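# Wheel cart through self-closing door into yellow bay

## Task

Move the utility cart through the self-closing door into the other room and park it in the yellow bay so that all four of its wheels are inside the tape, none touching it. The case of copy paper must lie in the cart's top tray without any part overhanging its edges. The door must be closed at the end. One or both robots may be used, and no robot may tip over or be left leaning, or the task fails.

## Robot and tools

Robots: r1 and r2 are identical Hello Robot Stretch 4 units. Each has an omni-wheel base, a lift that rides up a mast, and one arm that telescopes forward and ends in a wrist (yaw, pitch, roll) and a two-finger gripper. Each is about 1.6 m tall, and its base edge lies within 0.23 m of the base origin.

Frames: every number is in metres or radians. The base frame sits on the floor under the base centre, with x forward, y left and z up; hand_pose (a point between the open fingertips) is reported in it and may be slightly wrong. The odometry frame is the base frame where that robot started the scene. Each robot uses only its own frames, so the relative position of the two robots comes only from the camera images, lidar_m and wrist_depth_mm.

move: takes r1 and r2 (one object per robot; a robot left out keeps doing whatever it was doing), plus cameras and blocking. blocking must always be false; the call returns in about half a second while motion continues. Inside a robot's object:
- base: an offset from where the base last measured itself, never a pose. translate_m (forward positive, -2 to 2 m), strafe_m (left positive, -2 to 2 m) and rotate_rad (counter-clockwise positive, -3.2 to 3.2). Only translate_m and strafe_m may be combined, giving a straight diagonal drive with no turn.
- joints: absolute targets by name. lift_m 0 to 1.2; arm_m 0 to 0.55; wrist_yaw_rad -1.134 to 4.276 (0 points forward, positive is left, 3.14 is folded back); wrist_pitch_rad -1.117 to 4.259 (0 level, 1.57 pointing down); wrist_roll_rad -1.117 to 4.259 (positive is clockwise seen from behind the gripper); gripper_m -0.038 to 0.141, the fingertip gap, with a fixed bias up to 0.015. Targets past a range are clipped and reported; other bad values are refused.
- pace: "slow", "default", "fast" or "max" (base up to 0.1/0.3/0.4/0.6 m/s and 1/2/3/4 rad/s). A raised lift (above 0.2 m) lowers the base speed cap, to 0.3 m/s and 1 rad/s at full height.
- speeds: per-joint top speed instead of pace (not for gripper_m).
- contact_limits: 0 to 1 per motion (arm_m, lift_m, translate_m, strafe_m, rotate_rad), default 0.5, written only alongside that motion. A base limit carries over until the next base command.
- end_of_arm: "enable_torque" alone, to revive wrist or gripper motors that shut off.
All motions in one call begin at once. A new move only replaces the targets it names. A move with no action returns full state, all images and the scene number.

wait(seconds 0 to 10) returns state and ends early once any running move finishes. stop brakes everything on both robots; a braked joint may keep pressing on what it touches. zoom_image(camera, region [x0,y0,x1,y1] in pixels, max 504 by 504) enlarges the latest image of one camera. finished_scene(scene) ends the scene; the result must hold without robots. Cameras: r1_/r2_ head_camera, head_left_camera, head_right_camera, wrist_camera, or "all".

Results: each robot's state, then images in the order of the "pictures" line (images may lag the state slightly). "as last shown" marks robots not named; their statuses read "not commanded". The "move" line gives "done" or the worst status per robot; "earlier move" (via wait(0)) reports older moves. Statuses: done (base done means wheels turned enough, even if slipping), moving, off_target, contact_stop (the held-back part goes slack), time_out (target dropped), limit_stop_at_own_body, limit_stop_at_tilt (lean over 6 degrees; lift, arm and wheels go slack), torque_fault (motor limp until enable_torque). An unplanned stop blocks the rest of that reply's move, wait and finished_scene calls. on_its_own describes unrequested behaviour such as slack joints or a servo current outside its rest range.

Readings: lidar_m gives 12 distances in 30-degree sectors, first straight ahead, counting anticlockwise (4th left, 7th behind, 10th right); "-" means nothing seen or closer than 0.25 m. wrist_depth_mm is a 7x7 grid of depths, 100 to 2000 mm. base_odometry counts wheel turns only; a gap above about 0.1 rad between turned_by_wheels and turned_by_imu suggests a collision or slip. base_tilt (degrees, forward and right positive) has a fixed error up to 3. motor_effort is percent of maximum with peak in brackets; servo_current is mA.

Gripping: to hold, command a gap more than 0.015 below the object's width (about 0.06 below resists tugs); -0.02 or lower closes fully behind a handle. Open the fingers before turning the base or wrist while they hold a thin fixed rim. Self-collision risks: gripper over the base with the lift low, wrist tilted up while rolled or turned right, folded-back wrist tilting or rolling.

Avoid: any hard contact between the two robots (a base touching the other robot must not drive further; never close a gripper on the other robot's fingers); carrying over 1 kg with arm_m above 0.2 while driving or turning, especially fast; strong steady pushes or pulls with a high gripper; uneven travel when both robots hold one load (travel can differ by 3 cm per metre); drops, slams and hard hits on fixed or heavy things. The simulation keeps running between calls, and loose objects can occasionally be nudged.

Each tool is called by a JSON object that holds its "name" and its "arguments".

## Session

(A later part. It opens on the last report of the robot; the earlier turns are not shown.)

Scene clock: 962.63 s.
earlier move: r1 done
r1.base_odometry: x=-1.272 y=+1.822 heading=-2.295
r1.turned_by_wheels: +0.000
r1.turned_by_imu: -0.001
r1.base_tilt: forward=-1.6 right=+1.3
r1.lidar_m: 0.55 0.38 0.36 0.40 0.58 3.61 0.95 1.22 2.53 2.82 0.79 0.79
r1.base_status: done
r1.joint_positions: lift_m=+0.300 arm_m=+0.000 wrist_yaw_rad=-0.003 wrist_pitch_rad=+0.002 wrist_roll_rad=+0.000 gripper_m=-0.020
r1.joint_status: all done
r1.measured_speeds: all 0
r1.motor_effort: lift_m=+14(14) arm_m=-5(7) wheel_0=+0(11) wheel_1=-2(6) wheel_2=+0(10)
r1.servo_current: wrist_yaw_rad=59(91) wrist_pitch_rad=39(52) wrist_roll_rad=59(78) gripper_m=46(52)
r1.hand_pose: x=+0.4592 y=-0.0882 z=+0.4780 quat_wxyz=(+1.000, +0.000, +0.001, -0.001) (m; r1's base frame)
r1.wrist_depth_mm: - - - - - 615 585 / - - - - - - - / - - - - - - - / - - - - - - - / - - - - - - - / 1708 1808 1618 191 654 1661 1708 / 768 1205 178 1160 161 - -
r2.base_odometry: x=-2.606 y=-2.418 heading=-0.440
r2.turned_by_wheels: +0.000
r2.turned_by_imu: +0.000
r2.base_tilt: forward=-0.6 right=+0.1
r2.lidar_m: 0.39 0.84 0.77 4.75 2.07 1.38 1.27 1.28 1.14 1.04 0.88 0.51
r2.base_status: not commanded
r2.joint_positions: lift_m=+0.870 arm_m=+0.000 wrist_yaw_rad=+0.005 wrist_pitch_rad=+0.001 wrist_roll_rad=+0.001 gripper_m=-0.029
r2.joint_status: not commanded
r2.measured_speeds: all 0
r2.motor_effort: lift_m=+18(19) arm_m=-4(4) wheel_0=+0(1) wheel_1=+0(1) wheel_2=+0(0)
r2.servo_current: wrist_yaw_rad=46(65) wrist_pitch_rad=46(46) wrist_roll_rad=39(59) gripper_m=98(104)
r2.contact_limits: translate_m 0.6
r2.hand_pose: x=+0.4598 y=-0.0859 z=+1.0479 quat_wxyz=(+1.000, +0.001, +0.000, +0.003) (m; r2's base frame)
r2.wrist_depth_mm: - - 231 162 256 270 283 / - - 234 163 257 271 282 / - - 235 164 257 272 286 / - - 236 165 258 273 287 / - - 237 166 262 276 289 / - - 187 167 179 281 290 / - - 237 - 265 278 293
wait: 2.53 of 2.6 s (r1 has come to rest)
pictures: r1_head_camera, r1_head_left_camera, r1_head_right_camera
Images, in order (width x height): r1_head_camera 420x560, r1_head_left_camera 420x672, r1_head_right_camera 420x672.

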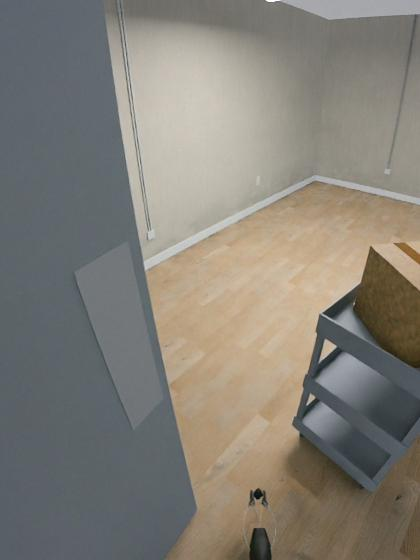

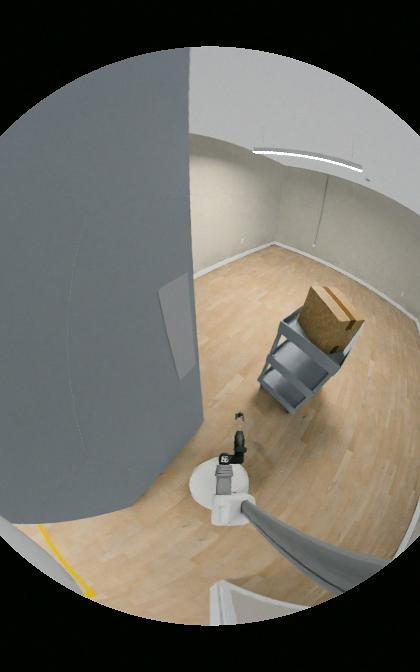

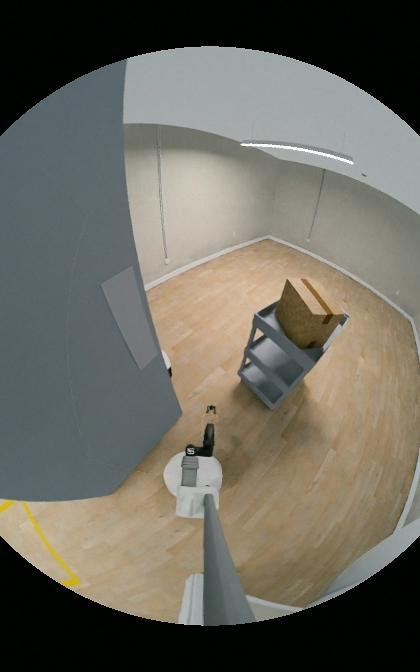

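{"name": "move", "arguments": {"blocking": false, "r1": {"base": {"translate_m": -0.518, "strafe_m": -0.797}, "joints": {"lift_m": 0.685}, "pace": "fast"}}}

{"name": "wait", "arguments": {"seconds": 3.2}}

{"name": "move", "arguments": {"blocking": false, "r1": {"base": {"translate_m": 1.96, "strafe_m": -1.3}, "pace": "fast"}, "cameras": ["r1_head_camera", "r1_head_left_camera"]}}

{"name": "wait", "arguments": {"seconds": 3.0, "cameras": ["r1_head_left_camera", "r2_wrist_camera"]}}

{"name": "wait", "arguments": {"seconds": 4.0, "cameras": ["r1_head_camera", "r1_head_left_camera"]}}

{"name": "move", "arguments": {"blocking": false, "r1": {"base": {"rotate_rad": 2.4}, "joints": {"wrist_roll_rad": 1.57, "gripper_m": 0.12}}}}

{"name": "wait", "arguments": {"seconds": 2.3, "cameras": ["r1_head_camera", "r1_head_left_camera", "r1_wrist_camera", "r2_wrist_camera"]}}

Scene clock: 983.67 s.
move: r1 moving
r1.base_odometry: x=-1.285 y=+1.871 heading=-2.295
r1.turned_by_wheels: +0.000
r1.turned_by_imu: +0.000
r1.base_tilt: forward=-1.6 right=+1.3
r1.lidar_m: 2.80 0.45 0.41 0.45 0.66 3.61 0.92 1.22 2.48 2.78 0.80 0.78
r1.base_status: translate_m moving; strafe_m moving
r1.joint_positions: lift_m=+0.363 arm_m=+0.000 wrist_yaw_rad=-0.002 wrist_pitch_rad=+0.002 wrist_roll_rad=+0.000 gripper_m=-0.020
r1.joint_status: lift_m moving
r1.measured_speeds: translate_m=-0.106 strafe_m=-0.163 rotate_rad=-0.001 lift_m=+0.243 arm_m=+0.000 wrist_yaw_rad=+0.000 wrist_pitch_rad=+0.000 wrist_roll_rad=+0.000
r1.motor_effort: lift_m=+28(28) arm_m=-5(5) wheel_0=+7(8) wheel_1=-10(13) wheel_2=+7(9)
r1.servo_current: wrist_yaw_rad=65(72) wrist_pitch_rad=33(52) wrist_roll_rad=52(59) gripper_m=39(46)
r1.hand_pose: x=+0.4592 y=-0.0881 z=+0.5404 quat_wxyz=(+1.000, +0.000, +0.001, -0.001) (m; r1's base frame)
r1.wrist_depth_mm: - - - - - 569 500 / - - - - - 634 647 / - - - - - - - / - - - - - - - / - - - - - - - / 1756 1921 1756 191 661 1756 1708 / 1430 1308 178 1308 161 - -
r2: as last shown
r2.base_tilt: forward=-0.7 right=+0.1
r2.lidar_m: 0.37 0.84 0.80 4.75 2.09 1.37 1.26 1.30 1.13 1.04 0.87 0.51
r2.motor_effort: lift_m=+18(19) arm_m=-4(4) wheel_0=+0(1) wheel_1=+0(0) wheel_2=+0(0)
r2.servo_current: wrist_yaw_rad=52(59) wrist_pitch_rad=39(46) wrist_roll_rad=39(52) gripper_m=98(98)
r2.contact_limits: translate_m 0.6
r2.wrist_depth_mm: - - 232 161 255 268 283 / - - 234 162 257 270 282 / - - 234 164 258 272 286 / - - 236 166 259 273 286 / - - 237 167 262 276 289 / - - 187 167 179 279 290 / - - 236 - 266 279 293
pictures: none

Scene clock: 986.83 s.
earlier move: r1 done
r1.base_odometry: x=-1.525 y=+2.738 heading=-2.295
r1.turned_by_wheels: +0.000
r1.turned_by_imu: -0.006
r1.base_tilt: forward=-1.6 right=+1.2
r1.lidar_m: 1.04 1.23 1.31 1.39 0.77 0.79 0.89 1.44 1.60 1.78 2.81 4.97
r1.base_status: done
r1.joint_positions: lift_m=+0.685 arm_m=+0.000 wrist_yaw_rad=-0.002 wrist_pitch_rad=+0.002 wrist_roll_rad=+0.000 gripper_m=-0.020
r1.joint_status: all done
r1.measured_speeds: all 0
r1.motor_effort: lift_m=+24(28) arm_m=-5(5) wheel_0=+0(9) wheel_1=+1(14) wheel_2=+1(9)
r1.servo_current: wrist_yaw_rad=39(72) wrist_pitch_rad=46(52) wrist_roll_rad=46(59) gripper_m=52(52)
r1.hand_pose: x=+0.4592 y=-0.0881 z=+0.8622 quat_wxyz=(+1.000, +0.000, +0.001, -0.001) (m; r1's base frame)
r1.wrist_depth_mm: - - - - - - - / - - - - - - - / - - - - - - - / - - 960 - - - - / - - - - - - - / - - 187 191 - - - / - 1138 164 148 143 1921 -
r2.base_odometry: x=-2.606 y=-2.418 heading=-0.440
r2.turned_by_wheels: +0.000
r2.turned_by_imu: +0.000
r2.base_tilt: forward=-0.6 right=+0.1
r2.lidar_m: 0.39 0.84 0.82 4.77 2.06 1.38 1.27 1.30 1.15 1.03 0.89 0.51
r2.base_status: not commanded
r2.joint_positions: lift_m=+0.870 arm_m=+0.000 wrist_yaw_rad=+0.005 wrist_pitch_rad=+0.001 wrist_roll_rad=+0.001 gripper_m=-0.029
r2.joint_status: not commanded
r2.measured_speeds: all 0
r2.motor_effort: lift_m=+18(19) arm_m=-4(4) wheel_0=+0(1) wheel_1=+0(0) wheel_2=+0(1)
r2.servo_current: wrist_yaw_rad=39(65) wrist_pitch_rad=39(46) wrist_roll_rad=46(59) gripper_m=98(104)
r2.contact_limits: translate_m 0.6
r2.hand_pose: x=+0.4598 y=-0.0859 z=+1.0479 quat_wxyz=(+1.000, +0.001, +0.000, +0.003) (m; r2's base frame)
r2.wrist_depth_mm: - - 231 161 255 268 282 / - - 233 162 256 270 282 / - - 236 164 257 273 286 / - - 236 166 259 274 286 / - - 237 166 262 274 289 / - - 187 167 179 279 290 / - - 236 - 266 279 293
wait: 3.17 of 3.2 s (r1 has come to rest)
pictures: none

Scene clock: 987.33 s.
move: r1 moving
r1.base_odometry: x=-1.577 y=+2.724 heading=-2.295
r1.turned_by_wheels: +0.000
r1.turned_by_imu: +0.000
r1.base_tilt: forward=-1.6 right=+1.2
r1.lidar_m: 1.00 1.16 1.30 1.39 0.84 0.84 0.94 1.53 1.60 1.78 2.80 4.94
r1.base_status: translate_m moving; strafe_m moving
r1.joint_positions: lift_m=+0.685 arm_m=+0.000 wrist_yaw_rad=-0.002 wrist_pitch_rad=+0.002 wrist_roll_rad=+0.000 gripper_m=-0.020
r1.joint_status: not commanded
r1.measured_speeds: translate_m=+0.171 strafe_m=-0.114 rotate_rad=-0.001 lift_m=+0.000 arm_m=+0.000 wrist_yaw_rad=+0.000 wrist_pitch_rad=+0.000 wrist_roll_rad=+0.000
r1.motor_effort: lift_m=+24(24) arm_m=-5(5) wheel_0=+12(13) wheel_1=-3(6) wheel_2=-11(11)
r1.servo_current: wrist_yaw_rad=52(52) wrist_pitch_rad=39(46) wrist_roll_rad=46(59) gripper_m=39(46)
r1.hand_pose: x=+0.4592 y=-0.0881 z=+0.8622 quat_wxyz=(+1.000, +0.000, +0.001, -0.001) (m; r1's base frame)
r1.wrist_depth_mm: - - - - - - - / - - - - - - - / - - 917 - - - - / - 917 931 - - - - / - 1078 - - - - - / - - 187 191 - - - / - 141 164 147 143 1921 1921
r2: as last shown
r2.base_tilt: forward=-0.7 right=+0.1
r2.lidar_m: 0.39 0.84 0.80 4.76 2.09 1.37 1.25 1.28 1.14 1.03 0.92 0.50
r2.motor_effort: lift_m=+18(18) arm_m=-4(4) wheel_0=+0(0) wheel_1=+0(1) wheel_2=+0(0)
r2.servo_current: wrist_yaw_rad=46(59) wrist_pitch_rad=46(46) wrist_roll_rad=46(65) gripper_m=98(98)
r2.contact_limits: translate_m 0.6
r2.wrist_depth_mm: - - 232 161 255 267 282 / - - 233 163 257 271 282 / - - 234 164 257 272 285 / - - 236 166 260 273 286 / - - 236 166 262 274 289 / - - 187 167 179 278 290 / - - 237 - 265 278 294
pictures: r1_head_camera, r1_head_left_camera
Images, in order (width x height): r1_head_camera 420x560, r1_head_left_camera 420x672.

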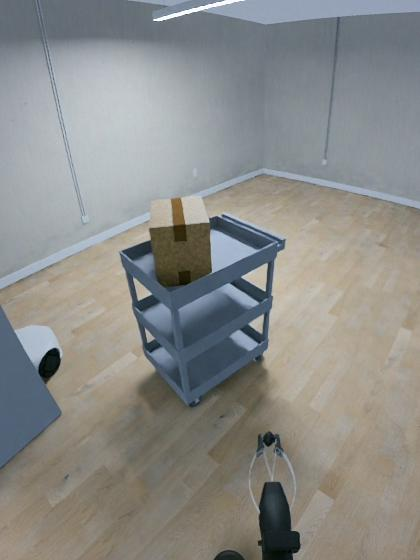

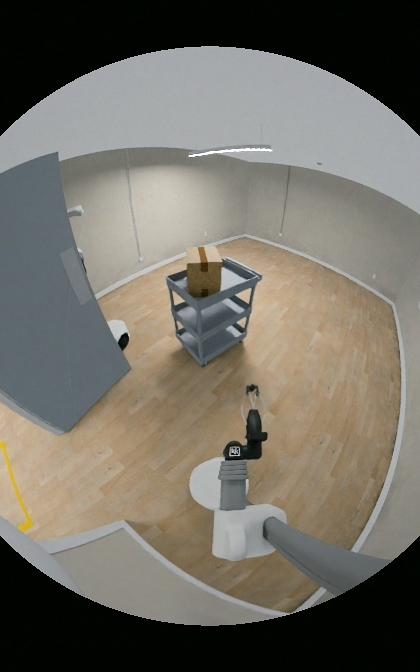

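Scene clock: 990.33 s.
earlier move: r1 moving
r1.base_odometry: x=-2.696 y=+2.425 heading=-2.295
r1.turned_by_wheels: +0.000
r1.turned_by_imu: -0.003
r1.base_tilt: forward=-1.6 right=+1.3
r1.lidar_m: 3.69 0.55 0.55 0.70 1.99 1.97 2.17 1.75 1.73 1.94 3.03 3.77
r1.base_status: translate_m moving; strafe_m moving
r1.joint_positions: lift_m=+0.685 arm_m=+0.000 wrist_yaw_rad=-0.002 wrist_pitch_rad=+0.002 wrist_roll_rad=+0.000 gripper_m=-0.020
r1.joint_status: not commanded
r1.measured_speeds: translate_m=+0.333 strafe_m=-0.221 rotate_rad=-0.001 lift_m=+0.000 arm_m=+0.000 wrist_yaw_rad=+0.000 wrist_pitch_rad=+0.000 wrist_roll_rad=+0.000
r1.motor_effort: lift_m=+24(24) arm_m=-5(5) wheel_0=+6(14) wheel_1=-3(6) wheel_2=-5(12)
r1.servo_current: wrist_yaw_rad=52(65) wrist_pitch_rad=39(52) wrist_roll_rad=46(65) gripper_m=39(52)
r1.hand_pose: x=+0.4592 y=-0.0881 z=+0.8622 quat_wxyz=(+1.000, +0.000, +0.001, -0.001) (m; r1's base frame)
r1.wrist_depth_mm: - - - - - - - / - - - - - - - / - - - - - - - / - - - - - - - / - - - - - - - / - - - 191 - - - / - - 177 183 143 1921 1921
r2.base_odometry: x=-2.606 y=-2.418 heading=-0.440
r2.turned_by_wheels: +0.000
r2.turned_by_imu: +0.000
r2.base_tilt: forward=-0.6 right=+0.1
r2.lidar_m: 0.40 0.84 0.81 4.77 2.08 1.38 1.27 1.30 1.13 1.04 0.89 0.51
r2.base_status: not commanded
r2.joint_positions: lift_m=+0.870 arm_m=+0.000 wrist_yaw_rad=+0.005 wrist_pitch_rad=+0.001 wrist_roll_rad=+0.001 gripper_m=-0.029
r2.joint_status: not commanded
r2.measured_speeds: all 0
r2.motor_effort: lift_m=+18(19) arm_m=-4(4) wheel_0=+0(1) wheel_1=+0(1) wheel_2=+0(1)
r2.servo_current: wrist_yaw_rad=39(65) wrist_pitch_rad=33(46) wrist_roll_rad=46(65) gripper_m=104(104)
r2.contact_limits: translate_m 0.6
r2.hand_pose: x=+0.4598 y=-0.0859 z=+1.0479 quat_wxyz=(+1.000, +0.001, +0.000, +0.003) (m; r2's base frame)
r2.wrist_depth_mm: - - 233 161 256 268 283 / - - 234 163 257 271 283 / - - 233 164 258 273 285 / - - 236 166 259 274 287 / - - 237 167 260 274 289 / - - 186 167 179 278 290 / - - 237 - 265 279 294
wait: 3.00 s; no rest
pictures: r1_head_left_camera, r2_wrist_camera
Images, in order (width x height): r1_head_left_camera 420x672, r2_wrist_camera 616x392.

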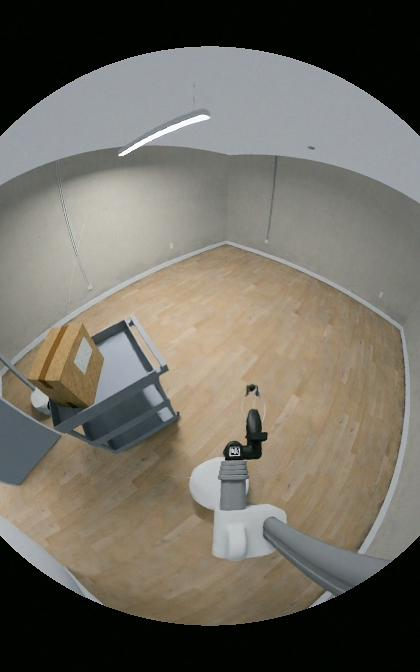

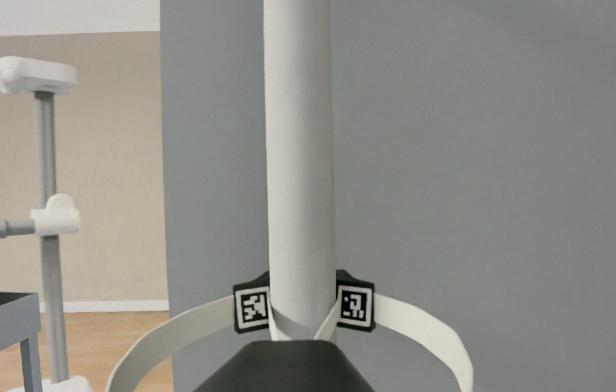

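Scene clock: 993.97 s.
earlier move: r1 done
r1.base_odometry: x=-3.798 y=+2.131 heading=-2.295
r1.turned_by_wheels: +0.000
r1.turned_by_imu: -0.003
r1.base_tilt: forward=-1.6 right=+1.2
r1.lidar_m: 2.95 2.91 2.87 1.14 1.05 3.09 2.29 1.88 1.84 2.04 2.68 2.65
r1.base_status: done
r1.joint_positions: lift_m=+0.685 arm_m=+0.000 wrist_yaw_rad=-0.002 wrist_pitch_rad=+0.002 wrist_roll_rad=+0.000 gripper_m=-0.020
r1.joint_status: not commanded
r1.measured_speeds: all 0
r1.motor_effort: lift_m=+24(24) arm_m=-5(5) wheel_0=-1(14) wheel_1=-3(6) wheel_2=+2(12)
r1.servo_current: wrist_yaw_rad=52(72) wrist_pitch_rad=33(52) wrist_roll_rad=46(65) gripper_m=46(52)
r1.hand_pose: x=+0.4592 y=-0.0881 z=+0.8622 quat_wxyz=(+1.000, +0.000, +0.001, -0.001) (m; r1's base frame)
r1.wrist_depth_mm: - - - - - - - / - - - - - - - / - - - - - - - / - - - - - - - / - - - - - - - / - - - 191 - - - / - - 177 183 144 1983 1921
r2.base_odometry: x=-2.606 y=-2.418 heading=-0.440
r2.turned_by_wheels: +0.000
r2.turned_by_imu: +0.001
r2.base_tilt: forward=-0.7 right=+0.1
r2.lidar_m: 0.38 0.83 0.78 4.76 2.06 1.40 1.25 1.26 1.15 1.02 0.87 0.52
r2.base_status: not commanded
r2.joint_positions: lift_m=+0.870 arm_m=+0.000 wrist_yaw_rad=+0.005 wrist_pitch_rad=+0.001 wrist_roll_rad=+0.001 gripper_m=-0.029
r2.joint_status: not commanded
r2.measured_speeds: all 0
r2.motor_effort: lift_m=+18(19) arm_m=-4(4) wheel_0=+0(1) wheel_1=+0(1) wheel_2=+0(1)
r2.servo_current: wrist_yaw_rad=59(65) wrist_pitch_rad=33(46) wrist_roll_rad=52(65) gripper_m=91(104)
r2.contact_limits: translate_m 0.6
r2.hand_pose: x=+0.4598 y=-0.0859 z=+1.0479 quat_wxyz=(+1.000, +0.001, +0.000, +0.003) (m; r2's base frame)
r2.wrist_depth_mm: - - 233 161 256 270 283 / - - 233 163 257 271 282 / - - 235 164 258 272 285 / - - 235 166 259 276 286 / - - 236 167 262 274 289 / - - 187 167 179 278 290 / - - 236 - 266 279 293
wait: 3.63 of 4 s (r1 has come to rest)
pictures: r1_head_camera, r1_head_left_camera
Images, in order (width x height): r1_head_camera 420x560, r1_head_left_camera 420x672.

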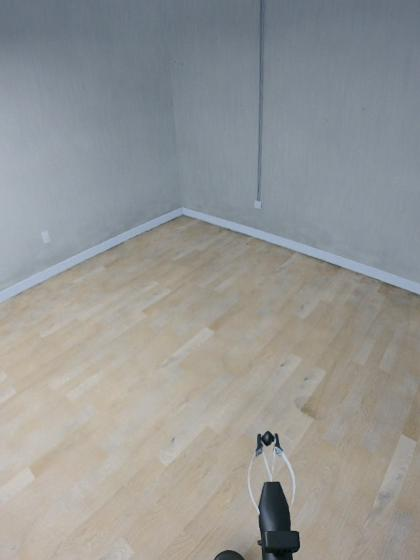

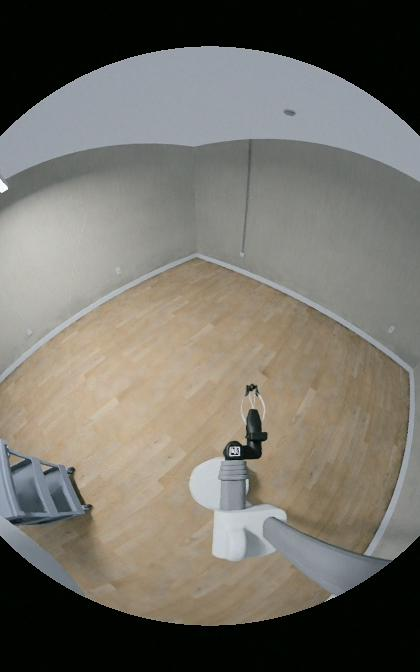

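Scene clock: 994.47 s.
move: r1 moving
r1.base_odometry: x=-3.798 y=+2.131 heading=-2.043
r1.turned_by_wheels: +0.252
r1.turned_by_imu: +0.253
r1.base_tilt: forward=-1.6 right=+1.3
r1.lidar_m: 3.10 2.87 2.93 1.04 1.39 2.98 2.00 1.86 1.90 2.43 2.65 2.71
r1.base_status: rotate_rad moving
r1.joint_positions: lift_m=+0.685 arm_m=+0.000 wrist_yaw_rad=-0.002 wrist_pitch_rad=+0.002 wrist_roll_rad=+0.580 gripper_m=+0.005
r1.joint_status: wrist_roll_rad moving; gripper_m moving
r1.measured_speeds: translate_m=+0.001 strafe_m=+0.001 rotate_rad=+0.973 lift_m=+0.000 arm_m=+0.000 wrist_yaw_rad=+0.000 wrist_pitch_rad=+0.000 wrist_roll_rad=+1.818
r1.motor_effort: lift_m=+24(24) arm_m=-5(5) wheel_0=-7(8) wheel_1=-7(8) wheel_2=-6(8)
r1.servo_current: wrist_yaw_rad=59(72) wrist_pitch_rad=46(46) wrist_roll_rad=85(104) gripper_m=78(85)
r1.hand_pose: x=+0.4592 y=-0.0881 z=+0.8622 quat_wxyz=(+0.958, +0.286, +0.001, -0.001) (m; r1's base frame)
r1.wrist_depth_mm: - - - - - - - / - - - - - - - / - - - - - - - / - - - - - - - / - - - - - - 1921 / - - - 202 183 1808 1499 / - - 188 - 156 1430 1255
r2: as last shown
r2.turned_by_imu: +0.000
r2.lidar_m: 0.38 0.83 0.80 4.75 2.07 1.39 1.27 1.31 1.15 1.04 0.90 0.50
r2.motor_effort: lift_m=+18(19) arm_m=-4(4) wheel_0=+0(0) wheel_1=+0(0) wheel_2=+0(0)
r2.servo_current: wrist_yaw_rad=46(52) wrist_pitch_rad=39(46) wrist_roll_rad=52(59) gripper_m=98(104)
r2.contact_limits: translate_m 0.6
r2.wrist_depth_mm: - - 232 160 255 268 282 / - - 234 163 257 270 283 / - - 234 164 258 272 286 / - - 236 166 258 274 286 / - - 236 166 260 274 289 / - - 187 167 179 279 290 / - - 237 - 266 279 293
pictures: none

Scene clock: 996.47 s.
earlier move: r1 done
r1.base_odometry: x=-3.798 y=+2.131 heading=+0.105
r1.turned_by_wheels: +2.148
r1.turned_by_imu: +2.159
r1.base_tilt: forward=-1.5 right=+1.3
r1.lidar_m: 3.10 2.82 1.94 1.83 1.85 2.48 2.67 2.77 3.06 2.89 2.96 1.06
r1.base_status: done
r1.joint_positions: lift_m=+0.685 arm_m=+0.000 wrist_yaw_rad=-0.002 wrist_pitch_rad=+0.002 wrist_roll_rad=+1.568 gripper_m=+0.120
r1.joint_status: all done
r1.measured_speeds: all 0
r1.motor_effort: lift_m=+24(24) arm_m=-5(5) wheel_0=-3(10) wheel_1=-1(9) wheel_2=+0(8)
r1.servo_current: wrist_yaw_rad=52(72) wrist_pitch_rad=46(52) wrist_roll_rad=46(130) gripper_m=39(104)
r1.hand_pose: x=+0.4592 y=-0.0881 z=+0.8622 quat_wxyz=(+0.708, +0.706, +0.000, -0.001) (m; r1's base frame)
r1.wrist_depth_mm: - - 1098 1042 - 820 - / - - - 1160 - 1618 1160 / - - - - - 1756 1229 / - - - - - 1863 1229 / - - - - - 1756 1255 / - - - - - 213 1281 / - - - 145 - 1983 1281
r2.base_odometry: x=-2.606 y=-2.418 heading=-0.440
r2.turned_by_wheels: +0.000
r2.turned_by_imu: +0.000
r2.base_tilt: forward=-0.7 right=+0.1
r2.lidar_m: 0.39 0.85 0.81 4.75 2.04 1.39 1.28 1.27 1.14 1.03 0.89 0.54
r2.base_status: not commanded
r2.joint_positions: lift_m=+0.870 arm_m=+0.000 wrist_yaw_rad=+0.005 wrist_pitch_rad=+0.001 wrist_roll_rad=+0.001 gripper_m=-0.029
r2.joint_status: not commanded
r2.measured_speeds: all 0
r2.motor_effort: lift_m=+18(19) arm_m=-4(4) wheel_0=+0(1) wheel_1=+0(0) wheel_2=+0(1)
r2.servo_current: wrist_yaw_rad=65(65) wrist_pitch_rad=39(46) wrist_roll_rad=52(59) gripper_m=91(104)
r2.contact_limits: translate_m 0.6
r2.hand_pose: x=+0.4598 y=-0.0859 z=+1.0479 quat_wxyz=(+1.000, +0.001, +0.000, +0.003) (m; r2's base frame)
r2.wrist_depth_mm: - - 232 161 255 268 282 / - - 234 163 257 271 283 / - - 235 164 258 272 286 / - - 236 166 258 274 287 / - - 236 166 262 274 289 / - - 186 167 179 279 290 / - - 237 - 266 281 293
wait: 2.00 of 2.3 s (r1 has come to rest)
pictures: r1_head_camera, r1_head_left_camera, r1_wrist_camera, r2_wrist_camera
Images, in order (width x height): r1_head_camera 420x560, r1_head_left_camera 420x672, r1_wrist_camera 616x392, r2_wrist_camera 616x392.

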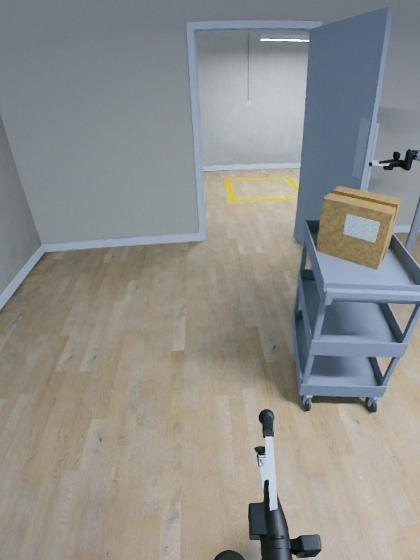

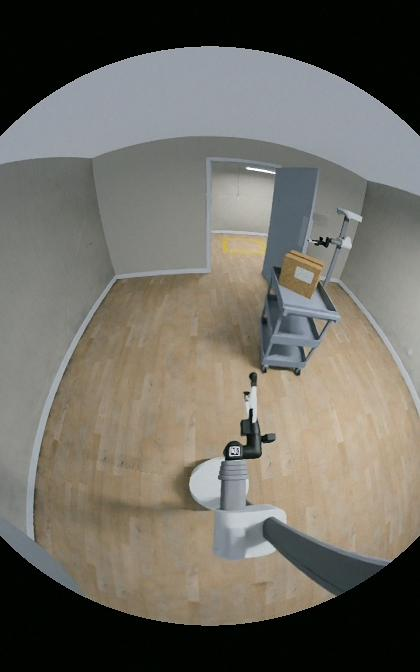

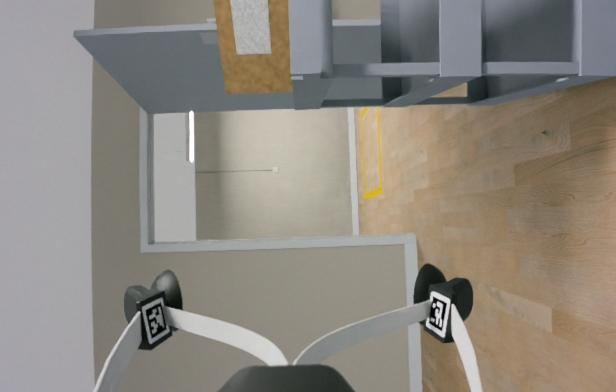

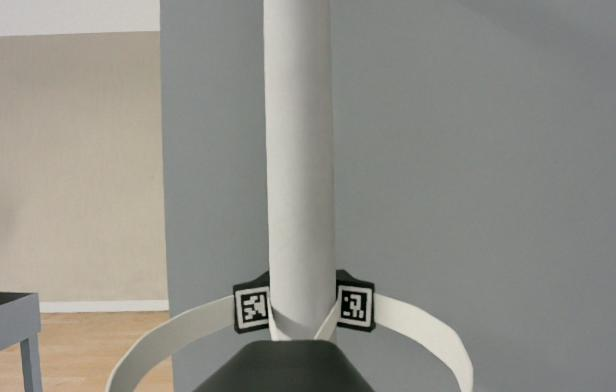

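{"name": "move", "arguments": {"blocking": false, "r1": {"base": {"strafe_m": -0.6, "translate_m": 0.25}, "pace": "fast"}}}

{"name": "wait", "arguments": {"seconds": 2.5, "cameras": ["r1_head_camera", "r1_wrist_camera"]}}

Scene clock: 1022.27 s.
move: r1 moving
r1.base_odometry: x=-3.775 y=+2.089 heading=+0.104
r1.turned_by_wheels: +0.000
r1.turned_by_imu: +0.000
r1.base_tilt: forward=-1.6 right=+1.3
r1.lidar_m: 1.46 2.91 2.00 1.87 1.90 2.54 2.69 2.76 3.04 2.85 2.88 1.00
r1.base_status: translate_m moving; strafe_m moving
r1.joint_positions: lift_m=+0.685 arm_m=+0.000 wrist_yaw_rad=-0.002 wrist_pitch_rad=+0.002 wrist_roll_rad=+1.568 gripper_m=+0.120
r1.joint_status: not commanded
r1.measured_speeds: translate_m=+0.073 strafe_m=-0.172 rotate_rad=-0.002 lift_m=+0.000 arm_m=+0.000 wrist_yaw_rad=+0.000 wrist_pitch_rad=+0.000 wrist_roll_rad=+0.000
r1.motor_effort: lift_m=+24(24) arm_m=-5(5) wheel_0=+10(12) wheel_1=-7(9) wheel_2=-4(6)
r1.servo_current: wrist_yaw_rad=59(65) wrist_pitch_rad=39(46) wrist_roll_rad=52(59) gripper_m=39(46)
r1.hand_pose: x=+0.4592 y=-0.0881 z=+0.8622 quat_wxyz=(+0.708, +0.706, +0.000, -0.001) (m; r1's base frame)
r1.wrist_depth_mm: - - 1078 1025 - 798 - / - - - 1098 - 809 - / - - - - - 1756 1229 / - - - - - 1808 1255 / - - - - - 1756 1255 / - - - - - 213 1281 / - - - 145 - 1983 1255
r2: as last shown
r2.lidar_m: 0.41 0.83 0.82 4.75 2.08 1.41 1.25 1.30 1.12 1.04 0.88 0.49
r2.motor_effort: lift_m=+18(18) arm_m=-4(4) wheel_0=+0(0) wheel_1=+0(0) wheel_2=+0(1)
r2.servo_current: wrist_yaw_rad=46(65) wrist_pitch_rad=39(39) wrist_roll_rad=46(52) gripper_m=98(98)
r2.contact_limits: translate_m 0.6
r2.wrist_depth_mm: - - 231 161 255 270 285 / - - 233 163 258 271 283 / - - 235 164 258 273 285 / - - 236 166 259 274 286 / - - 236 167 262 274 289 / - - 187 167 178 279 290 / - - 237 - 265 281 293
pictures: none

Scene clock: 1024.73 s.
earlier move: r1 done
r1.base_odometry: x=-3.487 y=+1.561 heading=+0.104
r1.turned_by_wheels: +0.000
r1.turned_by_imu: -0.003
r1.base_tilt: forward=-1.6 right=+1.3
r1.lidar_m: 0.69 0.75 2.57 2.45 2.49 3.04 2.89 2.95 2.45 2.28 2.32 0.74
r1.base_status: done
r1.joint_positions: lift_m=+0.685 arm_m=+0.000 wrist_yaw_rad=-0.002 wrist_pitch_rad=+0.002 wrist_roll_rad=+1.568 gripper_m=+0.120
r1.joint_status: not commanded
r1.measured_speeds: all 0
r1.motor_effort: lift_m=+24(24) arm_m=-5(5) wheel_0=-1(14) wheel_1=-1(11) wheel_2=+1(7)
r1.servo_current: wrist_yaw_rad=46(72) wrist_pitch_rad=39(52) wrist_roll_rad=52(65) gripper_m=46(46)
r1.hand_pose: x=+0.4592 y=-0.0881 z=+0.8622 quat_wxyz=(+0.708, +0.706, +0.000, -0.001) (m; r1's base frame)
r1.wrist_depth_mm: - - 1808 - - 1537 1205 / - - - - - 1618 1255 / - - 1756 917 539 544 544 / - - 842 544 - - 544 / - - 831 554 - - 554 / - - 891 564 197 213 564 / - - - 145 - - 580
r2.base_odometry: x=-2.606 y=-2.418 heading=-0.440
r2.turned_by_wheels: +0.000
r2.turned_by_imu: +0.000
r2.base_tilt: forward=-0.6 right=+0.1
r2.lidar_m: 0.39 0.83 0.82 4.75 2.06 1.37 1.28 1.28 1.13 1.04 0.88 0.51
r2.base_status: not commanded
r2.joint_positions: lift_m=+0.870 arm_m=+0.000 wrist_yaw_rad=+0.005 wrist_pitch_rad=+0.001 wrist_roll_rad=+0.001 gripper_m=-0.029
r2.joint_status: not commanded
r2.measured_speeds: all 0
r2.motor_effort: lift_m=+18(19) arm_m=-4(4) wheel_0=+0(1) wheel_1=+0(1) wheel_2=+0(1)
r2.servo_current: wrist_yaw_rad=46(65) wrist_pitch_rad=46(46) wrist_roll_rad=46(59) gripper_m=91(98)
r2.contact_limits: translate_m 0.6
r2.hand_pose: x=+0.4598 y=-0.0859 z=+1.0479 quat_wxyz=(+1.000, +0.001, +0.000, +0.003) (m; r2's base frame)
r2.wrist_depth_mm: - - 232 161 255 271 283 / - - 234 163 256 271 282 / - - 234 164 257 272 285 / - - 236 166 259 273 287 / - - 237 167 262 274 287 / - - 187 167 179 281 290 / - - 237 - 265 279 293
wait: 2.47 of 2.5 s (r1 has come to rest)
pictures: r1_head_camera, r1_wrist_camera
Images, in order (width x height): r1_head_camera 420x560, r1_wrist_camera 616x392.

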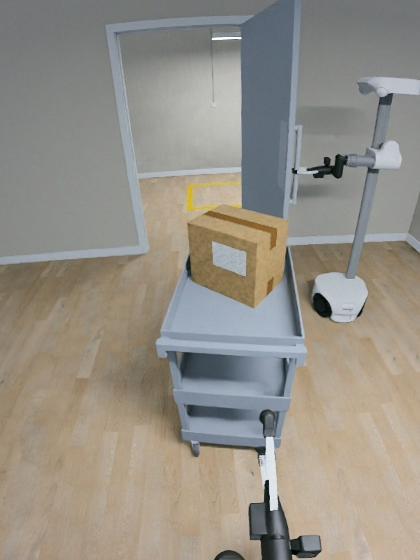

